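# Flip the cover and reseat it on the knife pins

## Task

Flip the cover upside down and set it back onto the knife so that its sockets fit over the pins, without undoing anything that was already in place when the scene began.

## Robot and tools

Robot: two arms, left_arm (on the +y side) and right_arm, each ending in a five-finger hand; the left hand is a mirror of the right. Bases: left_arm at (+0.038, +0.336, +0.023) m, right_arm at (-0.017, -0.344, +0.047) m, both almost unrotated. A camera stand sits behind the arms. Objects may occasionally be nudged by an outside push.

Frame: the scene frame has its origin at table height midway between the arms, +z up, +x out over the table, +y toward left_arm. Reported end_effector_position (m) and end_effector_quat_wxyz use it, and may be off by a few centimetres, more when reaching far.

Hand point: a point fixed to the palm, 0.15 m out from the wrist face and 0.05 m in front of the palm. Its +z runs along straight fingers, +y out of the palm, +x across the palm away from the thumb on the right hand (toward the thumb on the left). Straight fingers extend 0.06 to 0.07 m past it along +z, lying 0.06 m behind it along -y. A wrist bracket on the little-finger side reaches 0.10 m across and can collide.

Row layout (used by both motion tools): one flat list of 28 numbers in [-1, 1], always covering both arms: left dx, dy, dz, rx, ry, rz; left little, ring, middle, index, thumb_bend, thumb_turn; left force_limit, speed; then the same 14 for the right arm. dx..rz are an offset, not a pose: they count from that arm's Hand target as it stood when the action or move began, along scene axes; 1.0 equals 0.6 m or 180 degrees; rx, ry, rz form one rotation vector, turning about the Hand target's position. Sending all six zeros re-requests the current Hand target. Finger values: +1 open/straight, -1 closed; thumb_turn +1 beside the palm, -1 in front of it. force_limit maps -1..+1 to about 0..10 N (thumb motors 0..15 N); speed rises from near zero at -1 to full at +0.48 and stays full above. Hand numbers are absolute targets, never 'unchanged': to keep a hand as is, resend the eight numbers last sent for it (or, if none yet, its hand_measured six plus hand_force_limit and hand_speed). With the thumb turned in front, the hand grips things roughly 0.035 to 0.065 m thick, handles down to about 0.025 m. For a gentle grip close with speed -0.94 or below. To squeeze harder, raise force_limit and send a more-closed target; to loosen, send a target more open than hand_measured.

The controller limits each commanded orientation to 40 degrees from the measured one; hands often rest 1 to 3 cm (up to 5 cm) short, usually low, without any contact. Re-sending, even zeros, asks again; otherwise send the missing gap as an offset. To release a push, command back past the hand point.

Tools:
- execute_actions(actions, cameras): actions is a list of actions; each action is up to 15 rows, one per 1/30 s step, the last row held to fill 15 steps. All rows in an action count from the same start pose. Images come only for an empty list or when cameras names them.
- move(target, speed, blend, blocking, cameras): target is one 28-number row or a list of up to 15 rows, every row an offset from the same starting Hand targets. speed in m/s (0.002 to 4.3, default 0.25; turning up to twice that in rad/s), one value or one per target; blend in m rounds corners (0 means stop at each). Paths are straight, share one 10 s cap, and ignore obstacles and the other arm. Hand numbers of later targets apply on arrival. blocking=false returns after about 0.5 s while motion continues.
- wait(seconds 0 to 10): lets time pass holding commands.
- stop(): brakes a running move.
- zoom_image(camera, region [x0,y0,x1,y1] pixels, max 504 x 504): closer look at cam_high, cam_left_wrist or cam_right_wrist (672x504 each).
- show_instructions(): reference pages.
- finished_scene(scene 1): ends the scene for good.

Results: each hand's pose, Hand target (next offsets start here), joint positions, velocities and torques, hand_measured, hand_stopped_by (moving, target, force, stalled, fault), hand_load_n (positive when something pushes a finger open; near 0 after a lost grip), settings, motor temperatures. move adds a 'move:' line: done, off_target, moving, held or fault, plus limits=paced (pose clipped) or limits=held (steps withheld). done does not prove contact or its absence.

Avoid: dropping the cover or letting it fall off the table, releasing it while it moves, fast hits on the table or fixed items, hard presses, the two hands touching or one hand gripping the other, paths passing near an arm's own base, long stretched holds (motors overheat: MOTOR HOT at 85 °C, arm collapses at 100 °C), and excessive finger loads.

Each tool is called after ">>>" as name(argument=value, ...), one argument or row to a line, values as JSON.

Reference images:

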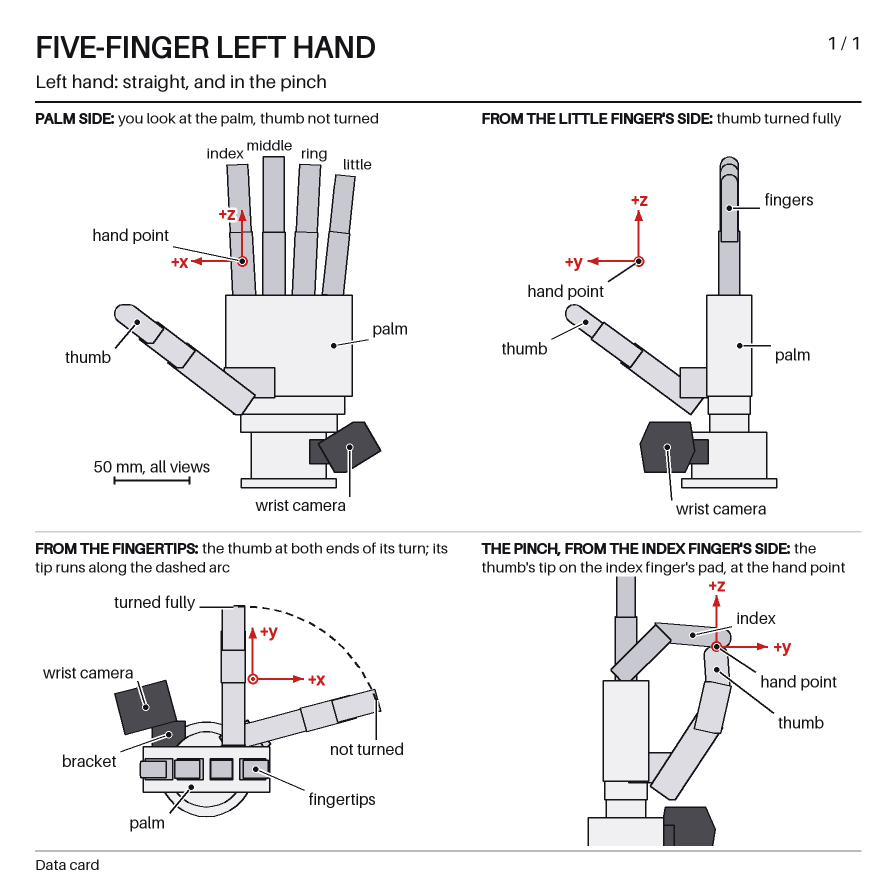

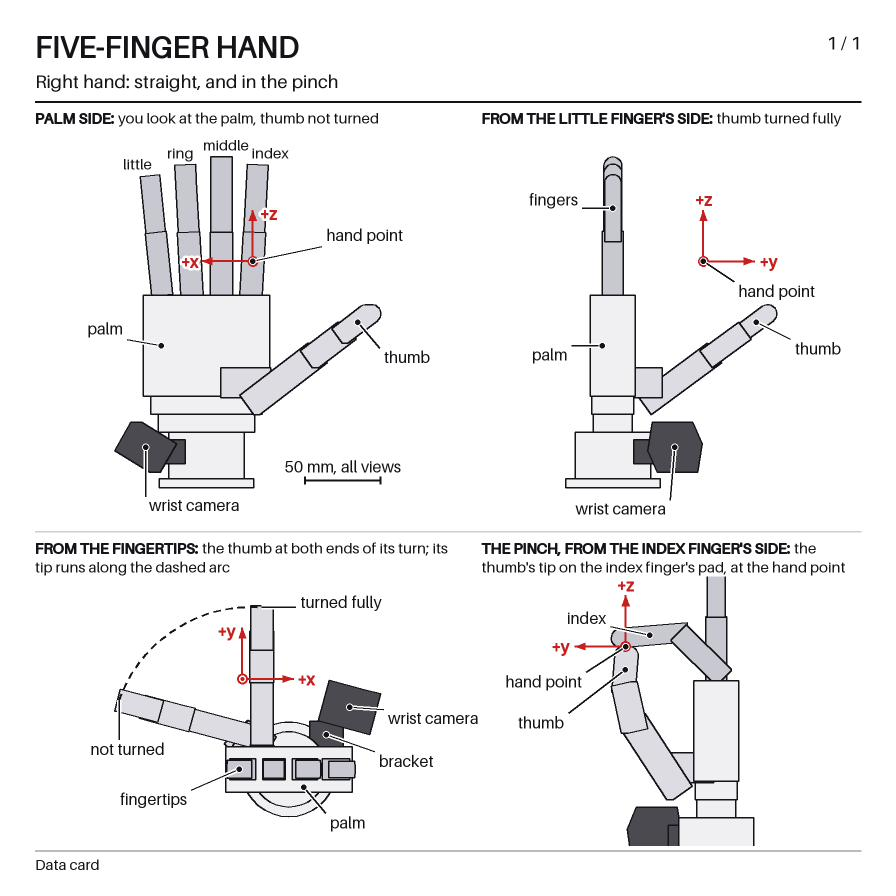

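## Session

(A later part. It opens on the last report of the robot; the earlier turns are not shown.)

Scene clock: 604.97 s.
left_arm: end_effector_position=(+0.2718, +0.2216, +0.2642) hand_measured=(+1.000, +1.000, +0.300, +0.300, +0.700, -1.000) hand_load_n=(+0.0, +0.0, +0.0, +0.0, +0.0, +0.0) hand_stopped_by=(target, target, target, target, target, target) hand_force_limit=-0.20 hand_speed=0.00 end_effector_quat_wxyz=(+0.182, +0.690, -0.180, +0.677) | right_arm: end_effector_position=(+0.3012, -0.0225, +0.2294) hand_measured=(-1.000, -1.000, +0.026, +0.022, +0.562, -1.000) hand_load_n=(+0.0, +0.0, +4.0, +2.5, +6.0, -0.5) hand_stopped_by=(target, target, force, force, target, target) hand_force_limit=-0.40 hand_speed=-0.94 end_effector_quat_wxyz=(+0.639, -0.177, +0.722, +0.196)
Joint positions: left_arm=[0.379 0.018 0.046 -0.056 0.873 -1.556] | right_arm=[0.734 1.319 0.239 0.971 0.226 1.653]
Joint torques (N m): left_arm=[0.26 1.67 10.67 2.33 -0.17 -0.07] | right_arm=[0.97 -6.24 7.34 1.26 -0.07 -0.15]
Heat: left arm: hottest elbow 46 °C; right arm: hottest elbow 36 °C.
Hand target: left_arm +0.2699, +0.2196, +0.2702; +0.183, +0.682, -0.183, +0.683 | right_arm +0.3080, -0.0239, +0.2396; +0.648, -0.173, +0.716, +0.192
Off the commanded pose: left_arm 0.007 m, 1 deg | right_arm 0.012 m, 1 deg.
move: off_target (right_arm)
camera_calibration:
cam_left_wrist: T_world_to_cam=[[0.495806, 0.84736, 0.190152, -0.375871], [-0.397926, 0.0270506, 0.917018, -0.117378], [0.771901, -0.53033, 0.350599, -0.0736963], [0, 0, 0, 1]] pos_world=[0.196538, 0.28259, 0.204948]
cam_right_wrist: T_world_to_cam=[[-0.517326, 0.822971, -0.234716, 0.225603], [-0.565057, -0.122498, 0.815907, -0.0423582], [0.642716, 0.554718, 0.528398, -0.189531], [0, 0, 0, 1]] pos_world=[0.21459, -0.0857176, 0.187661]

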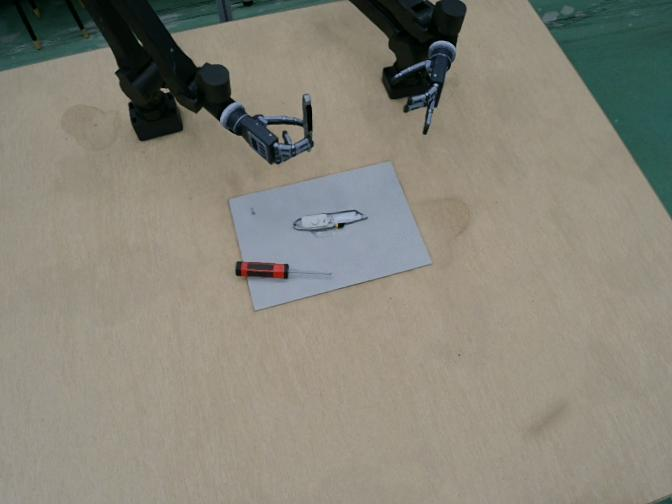

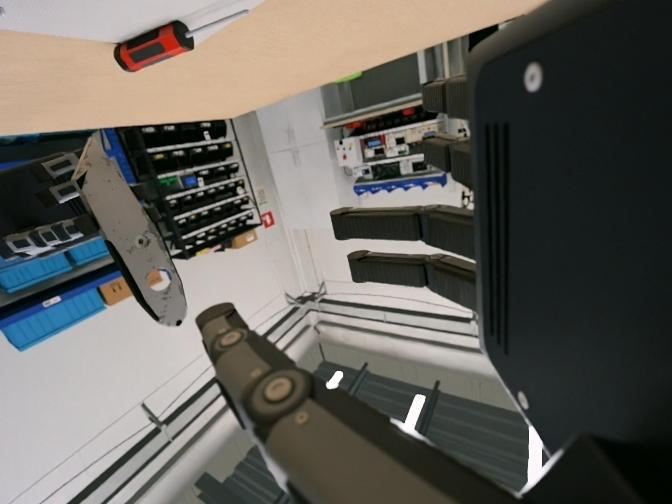

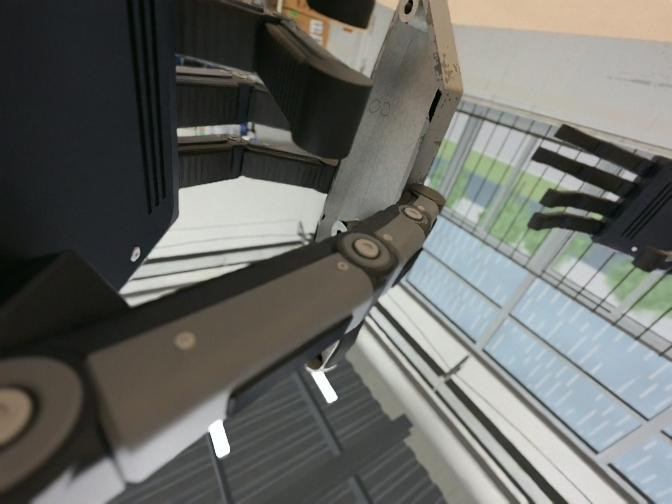

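>>> move(
  target=[0.0768, -0.2333, 0.0467, 0, 0, 0, 1, 1, 0.34, 0.34, 0.7, -1, -0.2, 0, 0, 0, 0, 0, 0, 0, -1, -1, -0.4, -0.3, 0.56, -1, -0.4, -0.94],
  speed=0.12,
  cameras=["all"],
)

>>> zoom_image(
  camera="cam_left_wrist",
  region=[100, 40, 500, 400],
)

>>> zoom_image(
  camera="cam_high",
  region=[240, 60, 400, 180],
)

Scene clock: 651.80 s.
left_arm: end_effector_position=(+0.3068, +0.0912, +0.2547) hand_measured=(+1.000, +1.000, +0.340, +0.340, +0.700, -1.000) hand_load_n=(+0.0, +0.0, +0.5, +0.0, +0.0, +0.0) hand_stopped_by=(target, target, target, target, target, target) hand_force_limit=-0.20 hand_speed=0.00 end_effector_quat_wxyz=(+0.166, +0.707, -0.195, +0.660) | right_arm: end_effector_position=(+0.3011, -0.0225, +0.2294) hand_measured=(-1.000, -1.000, +0.026, +0.022, +0.562, -1.000) hand_load_n=(+0.0, +0.0, +4.0, +3.0, +6.5, -0.5) hand_stopped_by=(target, target, force, force, target, target) hand_force_limit=-0.40 hand_speed=-0.94 end_effector_quat_wxyz=(+0.639, -0.177, +0.722, +0.196)
Joint positions: left_arm=[-0.611 0.601 0.116 0.41 -0.118 -1.558] | right_arm=[0.734 1.319 0.239 0.971 0.226 1.652]
Joint torques (N m): left_arm=[0.15 0.85 15.5 2.8 -0.21 -0.01] | right_arm=[1.2 -6.12 7.32 1.22 -0.09 -0.17]
Heat: left arm: hottest elbow 47 °C; right arm: hottest elbow 37 °C.
Hand target: left_arm +0.3161, +0.0797, +0.2982; +0.183, +0.683, -0.183, +0.683 | right_arm +0.3081, -0.0239, +0.2395; +0.648, -0.173, +0.716, +0.192
Off the commanded pose: left_arm 0.046 m, 5 deg | right_arm 0.012 m, 1 deg.
move: off_target (left_arm, right_arm)
camera_calibration:
cam_left_wrist: T_world_to_cam=[[0.502324, 0.837007, 0.217003, -0.288665], [-0.36574, -0.0217364, 0.930463, -0.10002], [0.783521, -0.546761, 0.295208, -0.154451], [0, 0, 0, 1]] pos_world=[0.229438, 0.154993, 0.201301]
cam_right_wrist: T_world_to_cam=[[-0.517321, 0.822761, -0.235465, 0.225724], [-0.565388, -0.122036, 0.815747, -0.0422175], [0.642429, 0.555132, 0.528311, -0.189417], [0, 0, 0, 1]] pos_world=[0.21459, -0.0857169, 0.18766]

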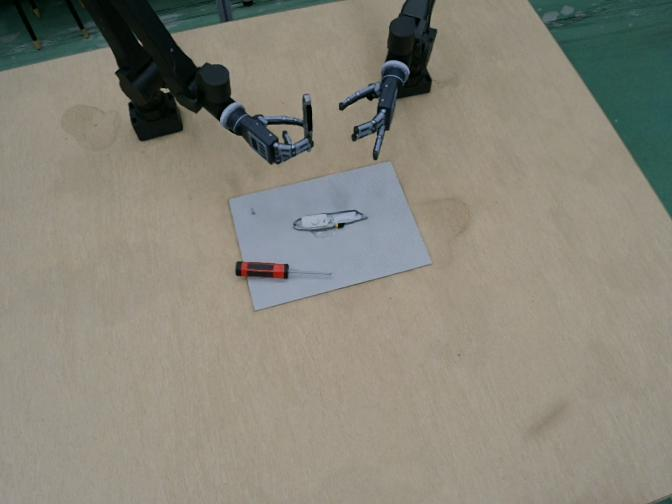

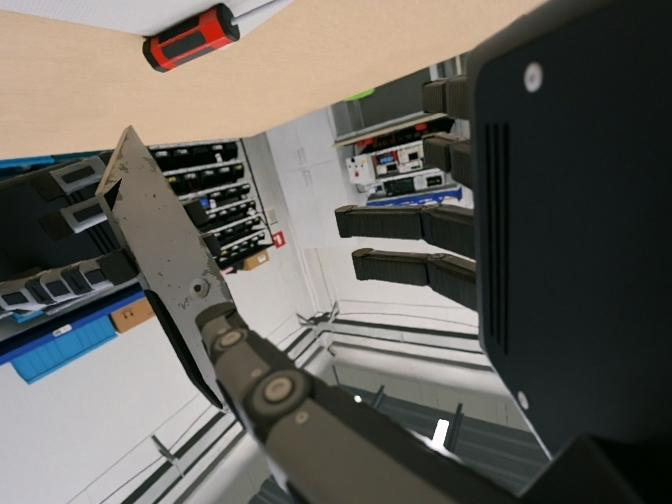

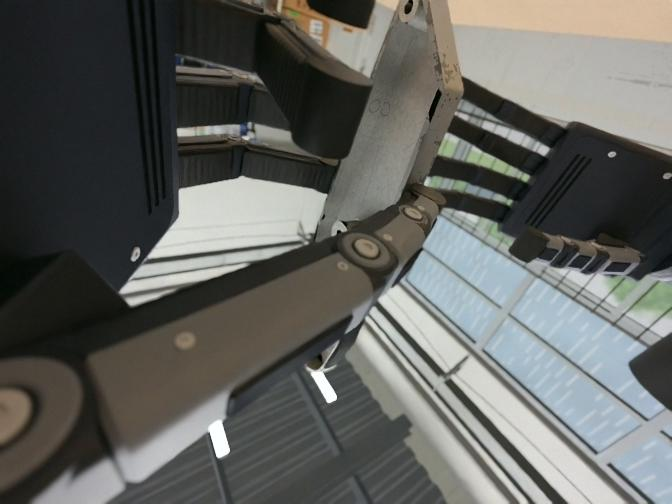

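Scaled by 1.260 from the camera's 672x504 image, which has a finer 960x720 frame.

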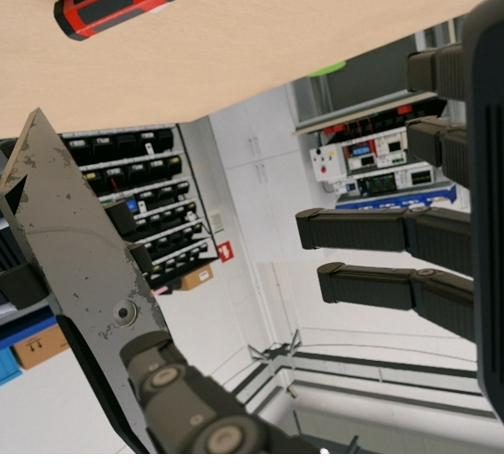

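Scaled by 3.150 from the camera's 672x504 image, which has a finer 960x720 frame.

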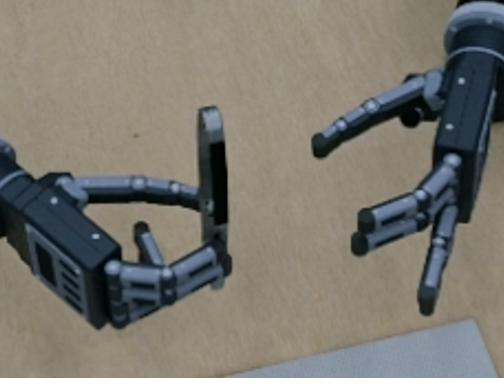

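>>> move(
  target=[0.015, -0.02, 0.065, 0, 0, 0, 1, 1, 0.34, 0.34, 0.7, -1, -0.2, 0, 0, 0, 0, 0, 0, 0, -1, -1, -0.4, -0.3, 0.56, -1, -0.4, -0.94],
  speed=0.1,
  cameras=["cam_left_wrist", "cam_high"],
)

Scene clock: 657.77 s.
left_arm: end_effector_position=(+0.3183, +0.0777, +0.2974) hand_measured=(+1.000, +1.000, +0.340, +0.340, +0.700, -1.000) hand_load_n=(+0.0, +0.0, +0.0, +0.0, +0.0, -0.5) hand_stopped_by=(target, target, target, target, target, target) hand_force_limit=-0.20 hand_speed=0.00 end_effector_quat_wxyz=(+0.168, +0.701, -0.193, +0.666) | right_arm: end_effector_position=(+0.3011, -0.0225, +0.2294) hand_measured=(-1.000, -1.000, +0.026, +0.022, +0.562, -1.000) hand_load_n=(+0.0, +0.0, +3.5, +2.5, +6.5, -0.5) hand_stopped_by=(target, target, force, force, target, target) hand_force_limit=-0.40 hand_speed=-0.94 end_effector_quat_wxyz=(+0.639, -0.177, +0.722, +0.196)
Joint positions: left_arm=[-0.633 0.602 0.225 0.321 -0.14 -1.558] | right_arm=[0.734 1.319 0.239 0.971 0.226 1.652]
Joint torques (N m): left_arm=[-0.09 0.03 15.88 1.99 -0.21 -0.03] | right_arm=[0.85 -6.3 7.27 1.29 -0.09 -0.19]
Heat: left arm: hottest elbow 48 °C; right arm: hottest elbow 37 °C.
Hand target: left_arm +0.3251, +0.0677, +0.3370; +0.183, +0.683, -0.183, +0.683 | right_arm +0.3081, -0.0239, +0.2395; +0.648, -0.173, +0.716, +0.192
Off the commanded pose: left_arm 0.042 m, 4 deg | right_arm 0.012 m, 1 deg.
move: off_target (left_arm, right_arm)
camera_calibration:
cam_left_wrist: T_world_to_cam=[[0.498961, 0.839131, 0.216559, -0.29144], [-0.380138, -0.0126431, 0.924843, -0.130328], [0.778802, -0.543783, 0.312677, -0.187421], [0, 0, 0, 1]] pos_world=[0.241839, 0.140992, 0.242249]
Images, in order (width x height): cam_high 672x504, cam_left_wrist 672x504.

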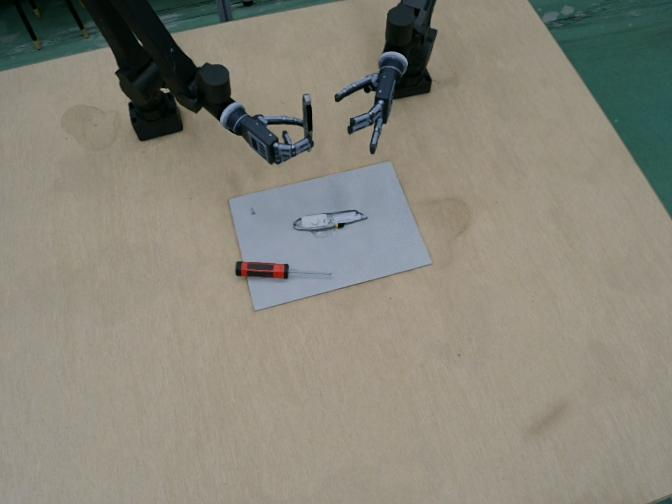

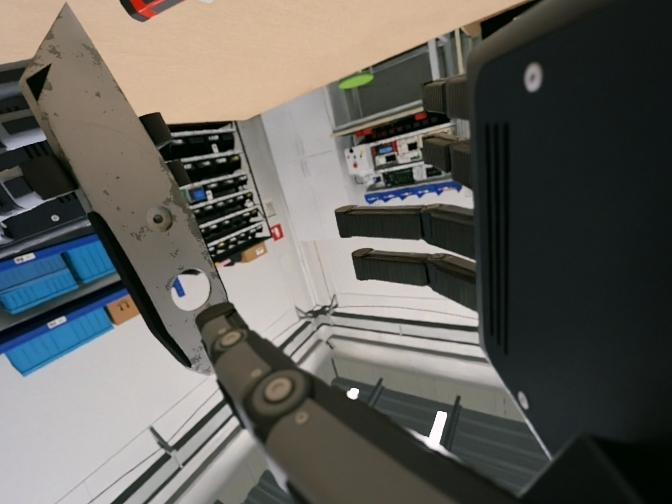

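>>> zoom_image(
  camera="cam_left_wrist",
  region=[20, 0, 320, 400],
)

Scaled by 1.260 from the camera's 672x504 image, which has a finer 960x720 frame.

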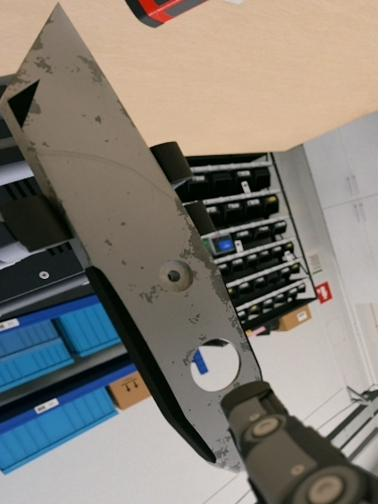

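>>> move(
  target=[0.0, -0.08, 0.003, 0, 0, 0, 1, 1, 0.34, 0.34, 0.7, -1, -0.2, 0, 0, 0, 0, 0, 0, 0, -1, -1, -0.4, -0.3, 0.56, -1, -0.4, -0.94],
  speed=0.08,
  cameras=["all"],
)

>>> zoom_image(
  camera="cam_high",
  region=[240, 60, 400, 180],
)

Scene clock: 692.97 s.
left_arm: end_effector_position=(+0.3176, +0.0326, +0.2954) hand_measured=(+1.000, +1.000, +0.340, +0.340, +0.700, -1.000) hand_load_n=(+0.0, +0.0, +0.0, +0.0, +0.0, +0.0) hand_stopped_by=(target, target, target, target, target, target) hand_force_limit=-0.20 hand_speed=0.00 end_effector_quat_wxyz=(+0.163, +0.704, -0.200, +0.662) | right_arm: end_effector_position=(+0.3011, -0.0225, +0.2294) hand_measured=(-1.000, -1.000, +0.026, +0.022, +0.562, -1.000) hand_load_n=(+0.0, +0.0, +4.0, +2.5, +6.5, -0.5) hand_stopped_by=(target, target, force, force, target, target) hand_force_limit=-0.40 hand_speed=-0.94 end_effector_quat_wxyz=(+0.639, -0.177, +0.722, +0.196)
Joint positions: left_arm=[-0.806 0.763 0.279 0.409 -0.311 -1.559] | right_arm=[0.734 1.319 0.239 0.971 0.226 1.652]
Joint torques (N m): left_arm=[0.15 -1.03 15.35 2.7 -0.22 -0.03] | right_arm=[0.62 -5.95 7.28 1.16 -0.09 -0.18]
Motor temperatures (°C): left_arm=[29 33 51 30 30 30] | right_arm=[30 30 37 30 31 30]
Heat: left arm: hottest elbow 51 °C; right arm: hottest elbow 37 °C.
Hand target: left_arm +0.3251, +0.0196, +0.3389; +0.183, +0.683, -0.183, +0.683 | right_arm +0.3081, -0.0239, +0.2395; +0.648, -0.173, +0.716, +0.192
Off the commanded pose: left_arm 0.046 m, 5 deg | right_arm 0.012 m, 1 deg.
move: off_target (left_arm, right_arm)
camera_calibration:
cam_left_wrist: T_world_to_cam=[[0.502298, 0.833396, 0.23054, -0.257833], [-0.374316, -0.0307708, 0.926791, -0.131207], [0.779477, -0.551819, 0.296497, -0.205958], [0, 0, 0, 1]] pos_world=[0.240936, 0.0971885, 0.242108]
cam_right_wrist: T_world_to_cam=[[-0.517321, 0.822761, -0.235465, 0.225724], [-0.565388, -0.122036, 0.815747, -0.0422175], [0.642429, 0.555132, 0.528311, -0.189417], [0, 0, 0, 1]] pos_world=[0.21459, -0.0857169, 0.18766]

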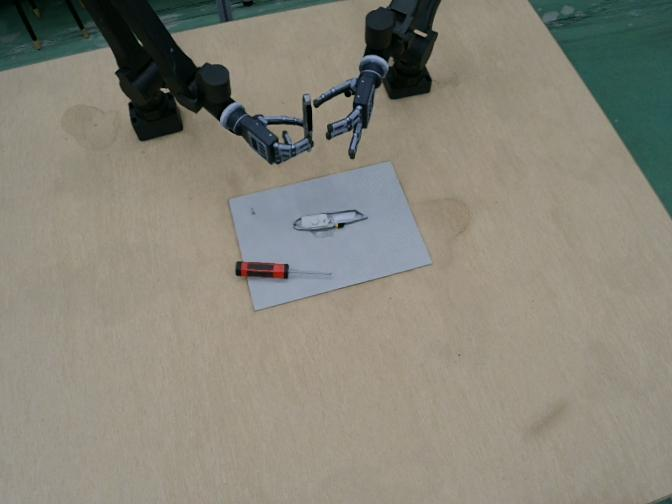

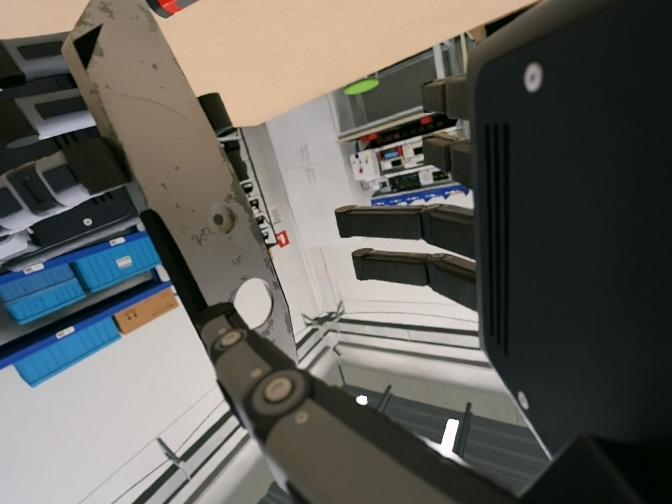

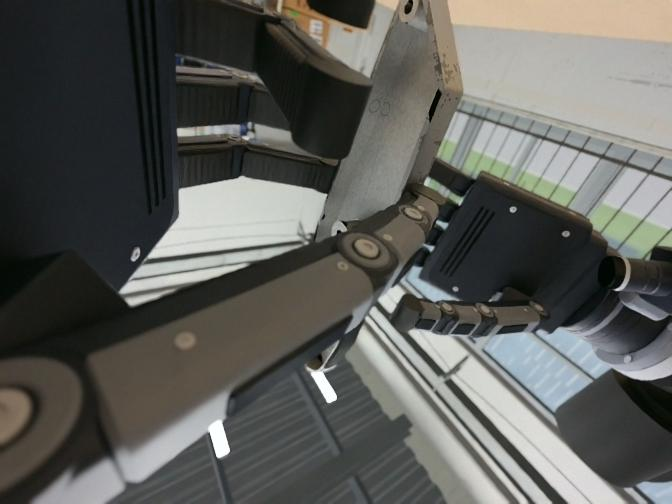

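Scaled by 3.150 from the camera's 672x504 image, which has a finer 960x720 frame.

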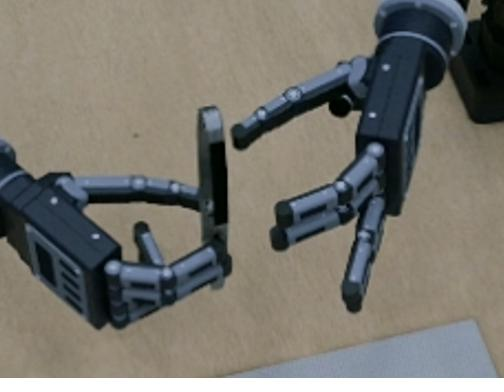

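>>> move(
  target=[
    [-0.014, 0.0, 0.003, 0, 0, 0, 1, 1, 0.34, 0.34, 0.7, -1, -0.2, 0, 0, 0, 0, 0, 0, 0, -1, -1, -0.4, -0.3, 0.56, -1, -0.4, -0.94],
    [-0.014, -0.035, 0.003, 0, 0, 0, 1, 1, 0.34, 0.34, 0.7, -1, -0.2, 0, 0, 0, 0, 0, 0, 0, -1, -1, -0.4, -0.3, 0.56, -1, -0.4, -0.94],
  ],
  speed=0.05,
  cameras=["all"],
)

>>> zoom_image(
  camera="cam_high",
  region=[240, 60, 400, 180],
)

>>> zoom_image(
  camera="cam_left_wrist",
  region=[80, 100, 420, 400],
)

Scene clock: 726.00 s.
left_arm: end_effector_position=(+0.3105, +0.0127, +0.2984) hand_measured=(+1.000, +1.000, +0.340, +0.340, +0.700, -1.000) hand_load_n=(+0.0, +0.0, +0.0, +0.0, +0.0, +0.0) hand_stopped_by=(target, target, target, target, target, target) hand_force_limit=-0.20 hand_speed=0.00 end_effector_quat_wxyz=(+0.161, +0.703, -0.201, +0.663) | right_arm: end_effector_position=(+0.3011, -0.0225, +0.2294) hand_measured=(-1.000, -1.000, +0.026, +0.022, +0.562, -1.000) hand_load_n=(+0.0, +0.0, +4.0, +2.5, +6.5, -0.5) hand_stopped_by=(target, target, force, force, target, target) hand_force_limit=-0.40 hand_speed=-0.94 end_effector_quat_wxyz=(+0.639, -0.177, +0.722, +0.196)
Joint positions: left_arm=[-0.891 0.811 0.303 0.433 -0.398 -1.559] | right_arm=[0.734 1.319 0.239 0.971 0.226 1.652]
Joint torques (N m): left_arm=[0.21 -1.44 15.24 2.66 -0.25 -0.03] | right_arm=[0.73 -6.48 7.24 1.32 -0.07 -0.14]
Heat: left arm: hottest elbow 54 °C; right arm: hottest elbow 37 °C.
Hand target: left_arm +0.3167, -0.0014, +0.3408; +0.183, +0.683, -0.183, +0.683 | right_arm +0.3081, -0.0239, +0.2395; +0.648, -0.173, +0.716, +0.192
Off the commanded pose: left_arm 0.045 m, 5 deg | right_arm 0.012 m, 1 deg.
move: off_target (left_arm, right_arm)
camera_calibration:
cam_left_wrist: T_world_to_cam=[[0.500181, 0.83309, 0.236178, -0.239488], [-0.379568, -0.0342114, 0.924531, -0.134818], [0.778297, -0.552079, 0.299103, -0.212673], [0, 0, 0, 1]] pos_world=[0.234137, 0.0774909, 0.244816]
cam_right_wrist: T_world_to_cam=[[-0.517321, 0.822761, -0.235465, 0.225724], [-0.565388, -0.122036, 0.815747, -0.0422175], [0.642429, 0.555132, 0.528311, -0.189417], [0, 0, 0, 1]] pos_world=[0.21459, -0.0857169, 0.18766]

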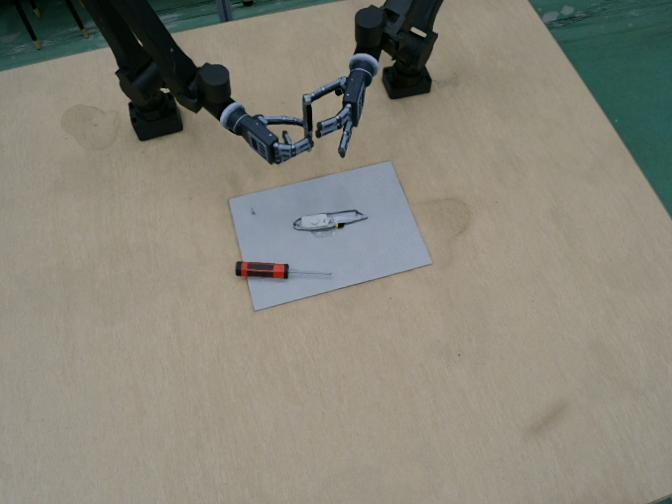

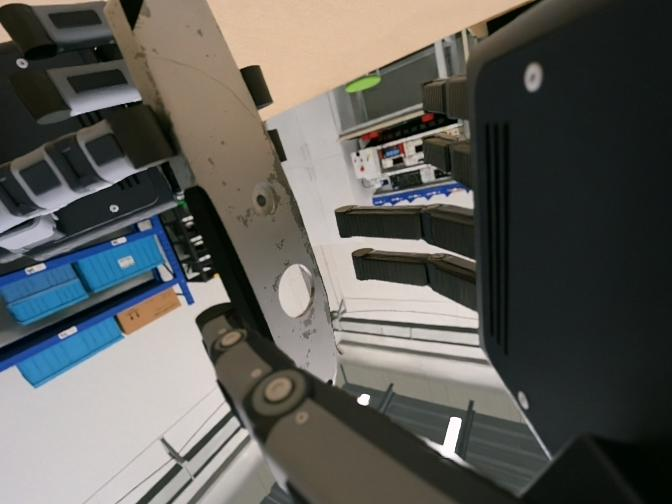

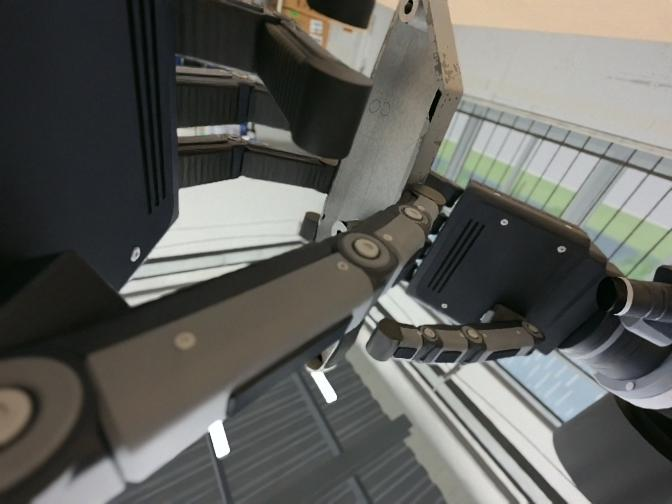

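Scaled by 3.150 from the camera's 672x504 image, which has a finer 960x720 frame.

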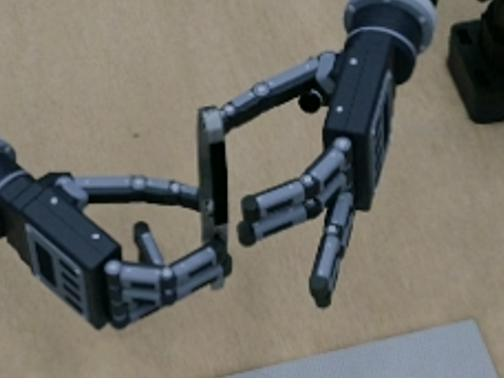

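Scaled by 1.482 from the camera's 672x504 image, which has a finer 960x720 frame.

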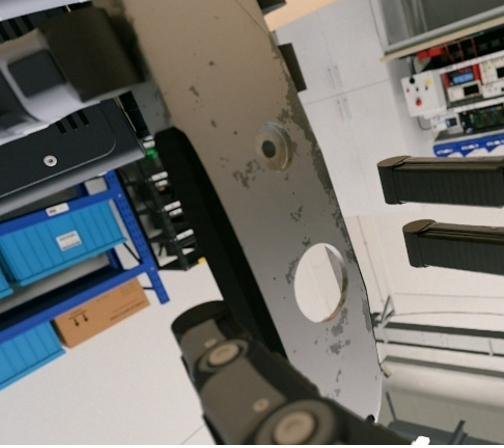

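>>> move(
  target=[0, -0.0225, 0, 0, 0, 0, 1, 1, 0.34, 0.34, 0.7, -1, -0.2, 0, 0, 0, 0, 0, 0, 0, -1, -1, -0.4, -0.3, 0.56, -1, -0.4, -0.94],
  speed=0.04,
  cameras=["all"],
)

>>> zoom_image(
  camera="cam_high",
  region=[240, 60, 400, 180],
)

>>> zoom_image(
  camera="cam_left_wrist",
  region=[80, 100, 420, 400],
)

>>> zoom_image(
  camera="cam_right_wrist",
  region=[200, 100, 520, 400],
)

Scene clock: 753.87 s.
left_arm: end_effector_position=(+0.3109, -0.0002, +0.2994) hand_measured=(+1.000, +1.000, +0.340, +0.340, +0.700, -1.000) hand_load_n=(+0.0, +0.0, +0.0, +0.0, +0.0, +0.0) hand_stopped_by=(target, target, target, target, target, target) hand_force_limit=-0.20 hand_speed=0.00 end_effector_quat_wxyz=(+0.160, +0.702, -0.201, +0.664) | right_arm: end_effector_position=(+0.3011, -0.0225, +0.2294) hand_measured=(-1.000, -1.000, +0.026, +0.022, +0.562, -1.000) hand_load_n=(+0.5, +0.0, +3.5, +2.5, +6.5, -0.5) hand_stopped_by=(target, target, force, force, target, target) hand_force_limit=-0.40 hand_speed=-0.94 end_effector_quat_wxyz=(+0.639, -0.177, +0.722, +0.196)
Joint positions: left_arm=[-0.925 0.86 0.324 0.462 -0.431 -1.559] | right_arm=[0.734 1.319 0.239 0.971 0.226 1.652]
Joint torques (N m): left_arm=[-0.03 -1.79 15.12 2.56 -0.24 -0.03] | right_arm=[1.03 -6.07 7.08 1.22 -0.08 -0.15]
Motor temperatures (°C): left_arm=[29 33 55 31 30 30] | right_arm=[30 30 37 30 31 30]
Heat: left arm: hottest elbow 55 °C; right arm: hottest elbow 37 °C.
Hand target: left_arm +0.3167, -0.0149, +0.3408; +0.183, +0.683, -0.183, +0.683 | right_arm +0.3081, -0.0239, +0.2395; +0.648, -0.173, +0.716, +0.192
Off the commanded pose: left_arm 0.044 m, 5 deg | right_arm 0.012 m, 1 deg.
move: off_target (left_arm, right_arm)
camera_calibration:
cam_left_wrist: T_world_to_cam=[[0.499359, 0.833012, 0.238184, -0.229477], [-0.381836, -0.0351787, 0.92356, -0.13498], [0.777716, -0.552135, 0.300507, -0.220629], [0, 0, 0, 1]] pos_world=[0.234638, 0.0645916, 0.245621]
cam_right_wrist: T_world_to_cam=[[-0.517321, 0.822761, -0.235465, 0.225724], [-0.565388, -0.122036, 0.815747, -0.0422175], [0.642429, 0.555132, 0.528311, -0.189417], [0, 0, 0, 1]] pos_world=[0.21459, -0.0857169, 0.18766]

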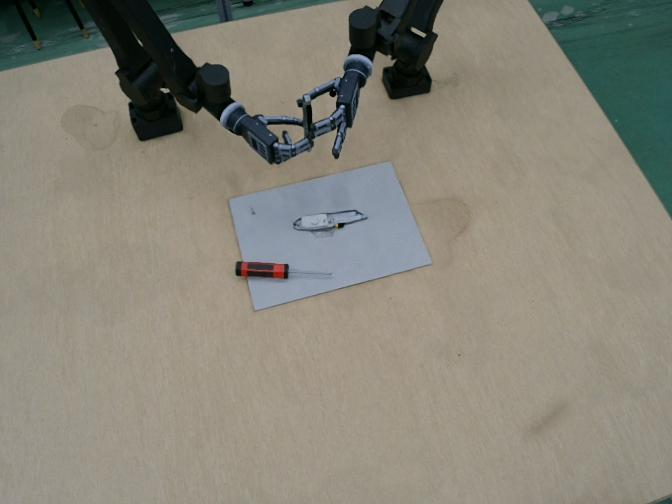

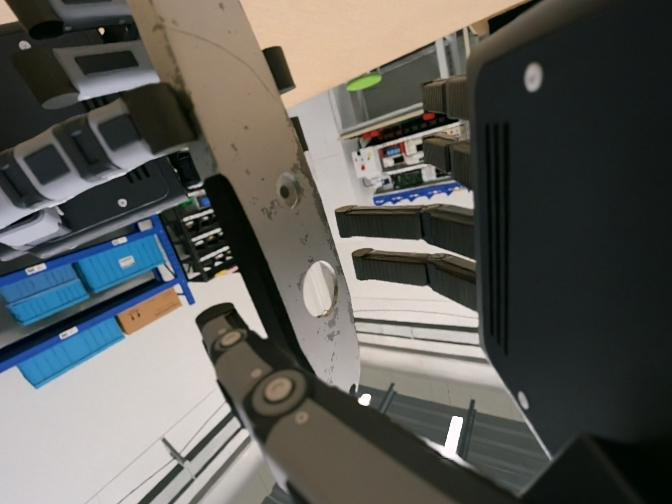

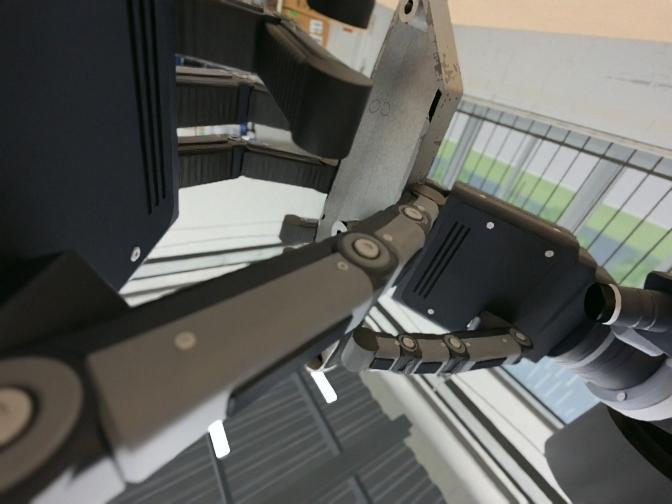

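Scaled by 3.150 from the camera's 672x504 image, which has a finer 960x720 frame.

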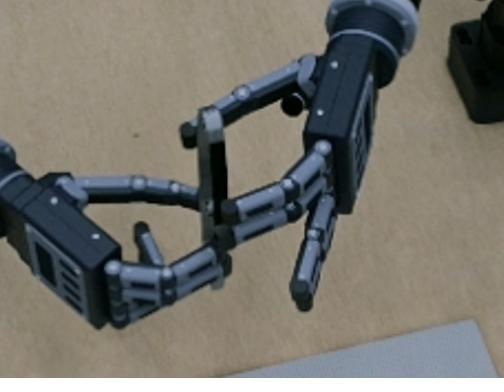

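Scaled by 1.482 from the camera's 672x504 image, which has a finer 960x720 frame.

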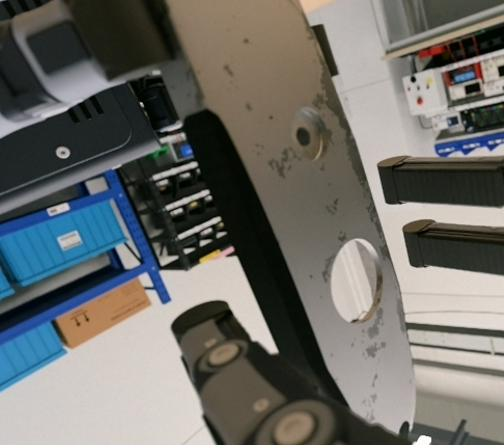

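Scaled by 1.575 from the camera's 672x504 image, which has a finer 960x720 frame.

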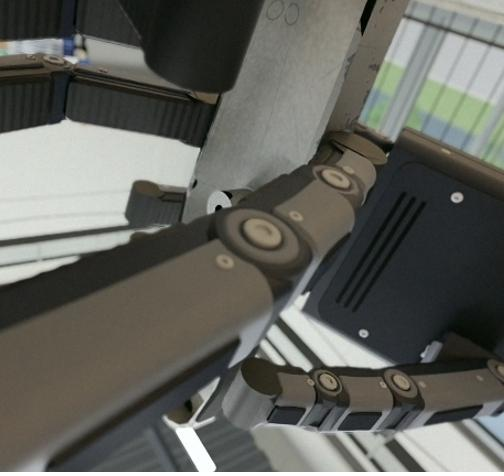

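>>> move(
  target=[0, 0, 0, 0, 0, 0, 1, 1, -0.3, -0.3, 0.3, -1, -0.6, -0.9, 0, 0, 0, 0, 0, 0, -1, -1, -0.4, -0.3, 0.56, -1, -0.4, -0.94],
  speed=0.04,
  cameras=["all"],
)

>>> zoom_image(
  camera="cam_left_wrist",
  region=[80, 100, 420, 400],
)

>>> zoom_image(
  camera="cam_high",
  region=[240, 60, 400, 180],
)

Scene clock: 769.33 s.
left_arm: end_effector_position=(+0.3108, -0.0003, +0.2993) hand_measured=(+1.000, +1.000, +0.080, +0.062, +0.564, -1.000) hand_load_n=(+0.0, +0.0, +3.0, +2.5, +4.5, +0.0) hand_stopped_by=(target, target, force, force, force, target) hand_force_limit=-0.60 hand_speed=-0.90 end_effector_quat_wxyz=(+0.160, +0.702, -0.201, +0.664) | right_arm: end_effector_position=(+0.3010, -0.0224, +0.2294) hand_measured=(-1.000, -1.000, +0.026, +0.022, +0.562, -1.000) hand_load_n=(+0.0, +0.0, +4.0, +3.0, +6.5, -0.5) hand_stopped_by=(target, target, force, force, target, target) hand_force_limit=-0.40 hand_speed=-0.94 end_effector_quat_wxyz=(+0.639, -0.177, +0.722, +0.196)
Joint positions: left_arm=[-0.925 0.86 0.324 0.462 -0.431 -1.559] | right_arm=[0.734 1.319 0.239 0.971 0.225 1.652]
Joint torques (N m): left_arm=[-0.03 -1.55 15.09 2.66 -0.23 -0.03] | right_arm=[0.91 -6.07 7.3 1.25 -0.05 -0.17]
Motor temperatures (°C): left_arm=[29 33 56 31 30 30] | right_arm=[30 30 37 30 31 30]
Heat: left arm: hottest elbow 56 °C; right arm: hottest elbow 37 °C.
Hand target: left_arm +0.3166, -0.0149, +0.3408; +0.183, +0.683, -0.183, +0.683 | right_arm +0.3080, -0.0238, +0.2395; +0.648, -0.173, +0.716, +0.192
Off the commanded pose: left_arm 0.044 m, 5 deg | right_arm 0.012 m, 1 deg.
move: off_target (left_arm, right_arm)
camera_calibration:
cam_left_wrist: T_world_to_cam=[[0.499694, 0.832825, 0.238135, -0.229364], [-0.381818, -0.0349931, 0.923575, -0.135007], [0.777509, -0.552429, 0.300502, -0.220671], [0, 0, 0, 1]] pos_world=[0.234637, 0.0643907, 0.245621]
cam_right_wrist: T_world_to_cam=[[-0.51788, 0.822417, -0.235437, 0.22581], [-0.565304, -0.122448, 0.815744, -0.0422704], [0.642053, 0.555551, 0.528329, -0.189304], [0, 0, 0, 1]] pos_world=[0.21459, -0.0857177, 0.18766]

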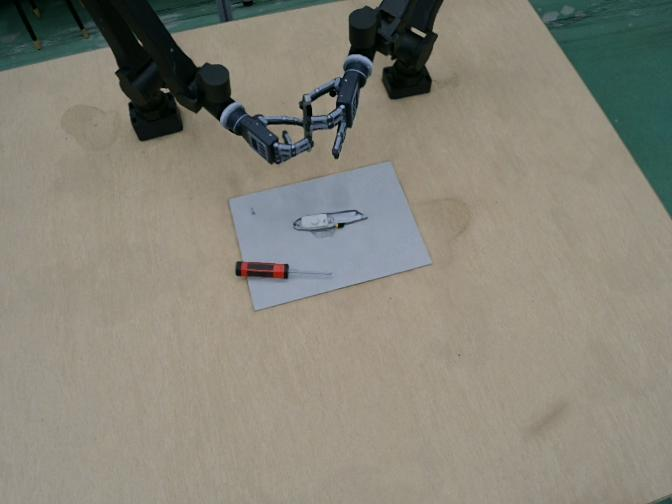

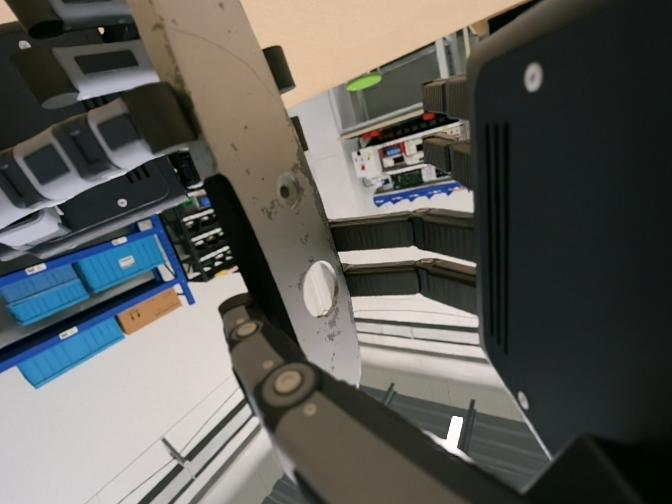

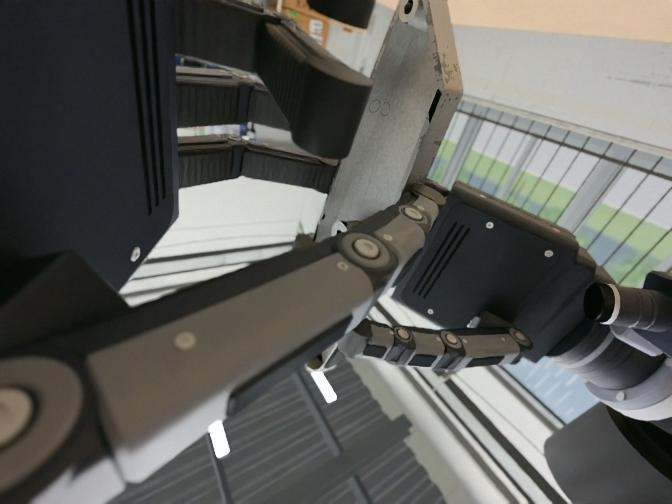

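Scaled by 1.482 from the camera's 672x504 image, which has a finer 960x720 frame.

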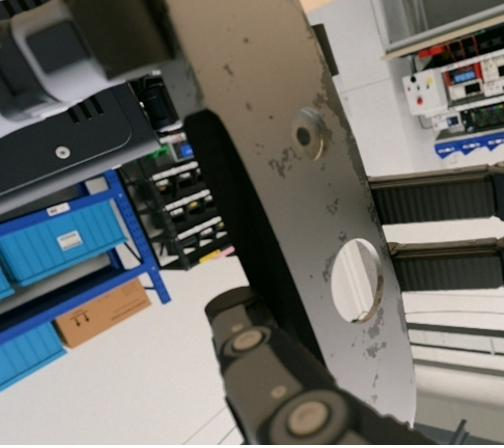

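Scaled by 3.150 from the camera's 672x504 image, which has a finer 960x720 frame.

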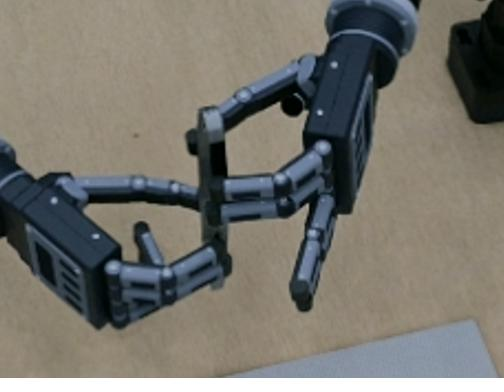

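>>> move(
  target=[0, 0, 0, 0, 0, 0, 1, 1, -0.4, -0.4, 0.3, -1, -0.3, -0.94, 0, 0, 0, 0, 0, 0, -1, -1, -0.4, -0.3, 0.56, -1, -0.4, -0.94],
  speed=0.04,
)

Scene clock: 773.63 s.
left_arm: end_effector_position=(+0.3109, -0.0003, +0.2993) hand_measured=(+1.000, +1.000, +0.076, +0.052, +0.564, -1.000) hand_load_n=(+0.0, +0.0, +3.5, +5.0, +6.5, -1.0) hand_stopped_by=(target, target, force, force, force, target) hand_force_limit=-0.30 hand_speed=-0.94 end_effector_quat_wxyz=(+0.160, +0.702, -0.201, +0.664) | right_arm: end_effector_position=(+0.3010, -0.0224, +0.2295) hand_measured=(-1.000, -1.000, +0.026, +0.022, +0.562, -1.000) hand_load_n=(+0.0, +0.0, +4.0, +3.0, +6.0, -0.5) hand_stopped_by=(target, target, force, force, target, target) hand_force_limit=-0.40 hand_speed=-0.94 end_effector_quat_wxyz=(+0.639, -0.177, +0.722, +0.196)
Joint positions: left_arm=[-0.925 0.86 0.324 0.462 -0.432 -1.559] | right_arm=[0.734 1.319 0.239 0.971 0.225 1.651]
Joint torques (N m): left_arm=[0.09 -1.49 15.05 2.7 -0.21 -0.03] | right_arm=[0.67 -6.24 7.23 1.28 -0.04 -0.14]
Motor temperatures (°C): left_arm=[29 33 56 31 30 30] | right_arm=[30 30 37 30 31 30]
Heat: left arm: hottest elbow 56 °C; right arm: hottest elbow 37 °C.
Hand target: left_arm +0.3166, -0.0149, +0.3408; +0.183, +0.683, -0.183, +0.683 | right_arm +0.3080, -0.0239, +0.2396; +0.648, -0.173, +0.716, +0.192
Off the commanded pose: left_arm 0.044 m, 5 deg | right_arm 0.012 m, 1 deg.
move: off_target (left_arm, right_arm)

>>> move(
  target=[0, 0, 0, 0, 0, 0, 1, 1, -0.4, -0.4, 0.3, -1, -0.3, -0.94, 0, 0, 0, 0, 0, 0, -1, -1, 0.34, 0.34, 0.75, -1, -0.2, -0.7],
  speed=0.04,
  cameras=["all"],
)

>>> zoom_image(
  camera="cam_high",
  region=[240, 60, 400, 180],
)

Scene clock: 777.03 s.
left_arm: end_effector_position=(+0.3113, -0.0004, +0.2982) hand_measured=(+1.000, +1.000, +0.076, +0.052, +0.564, -1.000) hand_load_n=(+0.0, +0.0, +3.5, +4.5, +7.0, -1.0) hand_stopped_by=(target, target, force, force, force, target) hand_force_limit=-0.30 hand_speed=-0.94 end_effector_quat_wxyz=(+0.159, +0.703, -0.202, +0.663) | right_arm: end_effector_position=(+0.3008, -0.0224, +0.2308) hand_measured=(-1.000, -1.000, +0.340, +0.340, +0.750, -1.000) hand_load_n=(+0.0, +0.0, +0.0, +0.0, +0.0, +0.0) hand_stopped_by=(target, target, target, target, target, target) hand_force_limit=-0.20 hand_speed=-0.70 end_effector_quat_wxyz=(+0.640, -0.177, +0.721, +0.196)
Joint positions: left_arm=[-0.925 0.863 0.324 0.462 -0.433 -1.559] | right_arm=[0.734 1.316 0.239 0.971 0.225 1.651]
Joint torques (N m): left_arm=[0.03 -1.9 15.09 2.71 -0.15 -0.02] | right_arm=[0.73 -5.83 7.32 1.2 -0.01 -0.19]
Motor temperatures (°C): left_arm=[29 33 56 31 30 30] | right_arm=[30 30 37 30 31 30]
Heat: left arm: hottest elbow 56 °C; right arm: hottest elbow 37 °C.
Hand target: left_arm +0.3168, -0.0148, +0.3407; +0.183, +0.683, -0.183, +0.683 | right_arm +0.3081, -0.0239, +0.2395; +0.648, -0.173, +0.716, +0.192
Off the commanded pose: left_arm 0.045 m, 5 deg | right_arm 0.011 m, 1 deg.
move: off_target (left_arm, right_arm)
camera_calibration:
cam_left_wrist: T_world_to_cam=[[0.498744, 0.833061, 0.239301, -0.22927], [-0.380451, -0.0376618, 0.924034, -0.134451], [0.778789, -0.551898, 0.298155, -0.220399], [0, 0, 0, 1]] pos_world=[0.234839, 0.0642944, 0.244814]
cam_right_wrist: T_world_to_cam=[[-0.517583, 0.822595, -0.235469, 0.22595], [-0.567544, -0.124113, 0.813935, -0.0424635], [0.640314, 0.554918, 0.531098, -0.189966], [0, 0, 0, 1]] pos_world=[0.214486, -0.0857203, 0.188657]

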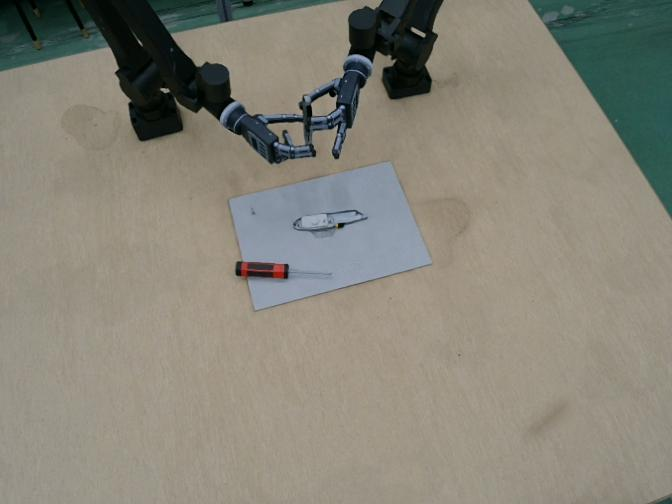

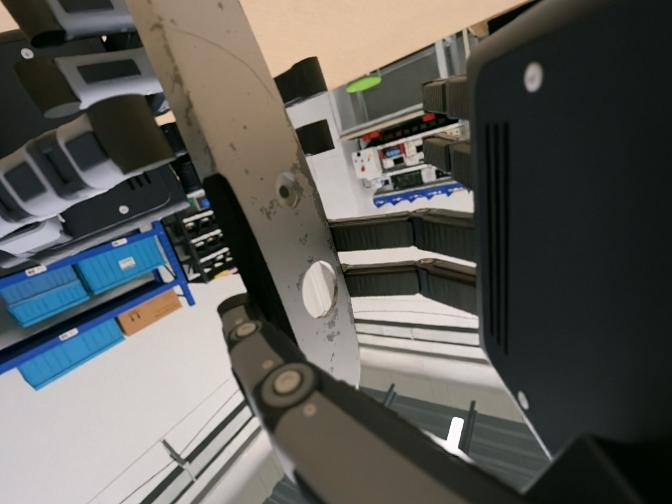

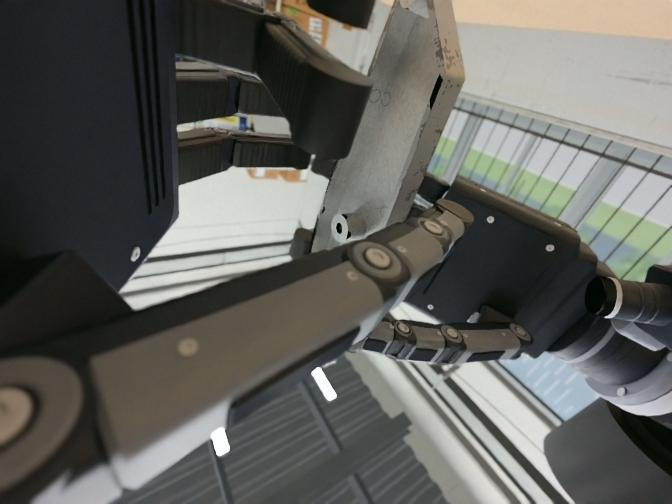

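Scaled by 3.150 from the camera's 672x504 image, which has a finer 960x720 frame.

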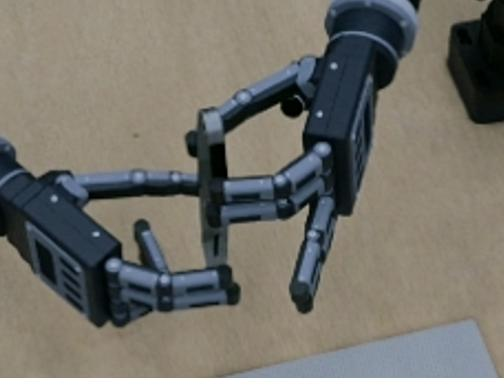

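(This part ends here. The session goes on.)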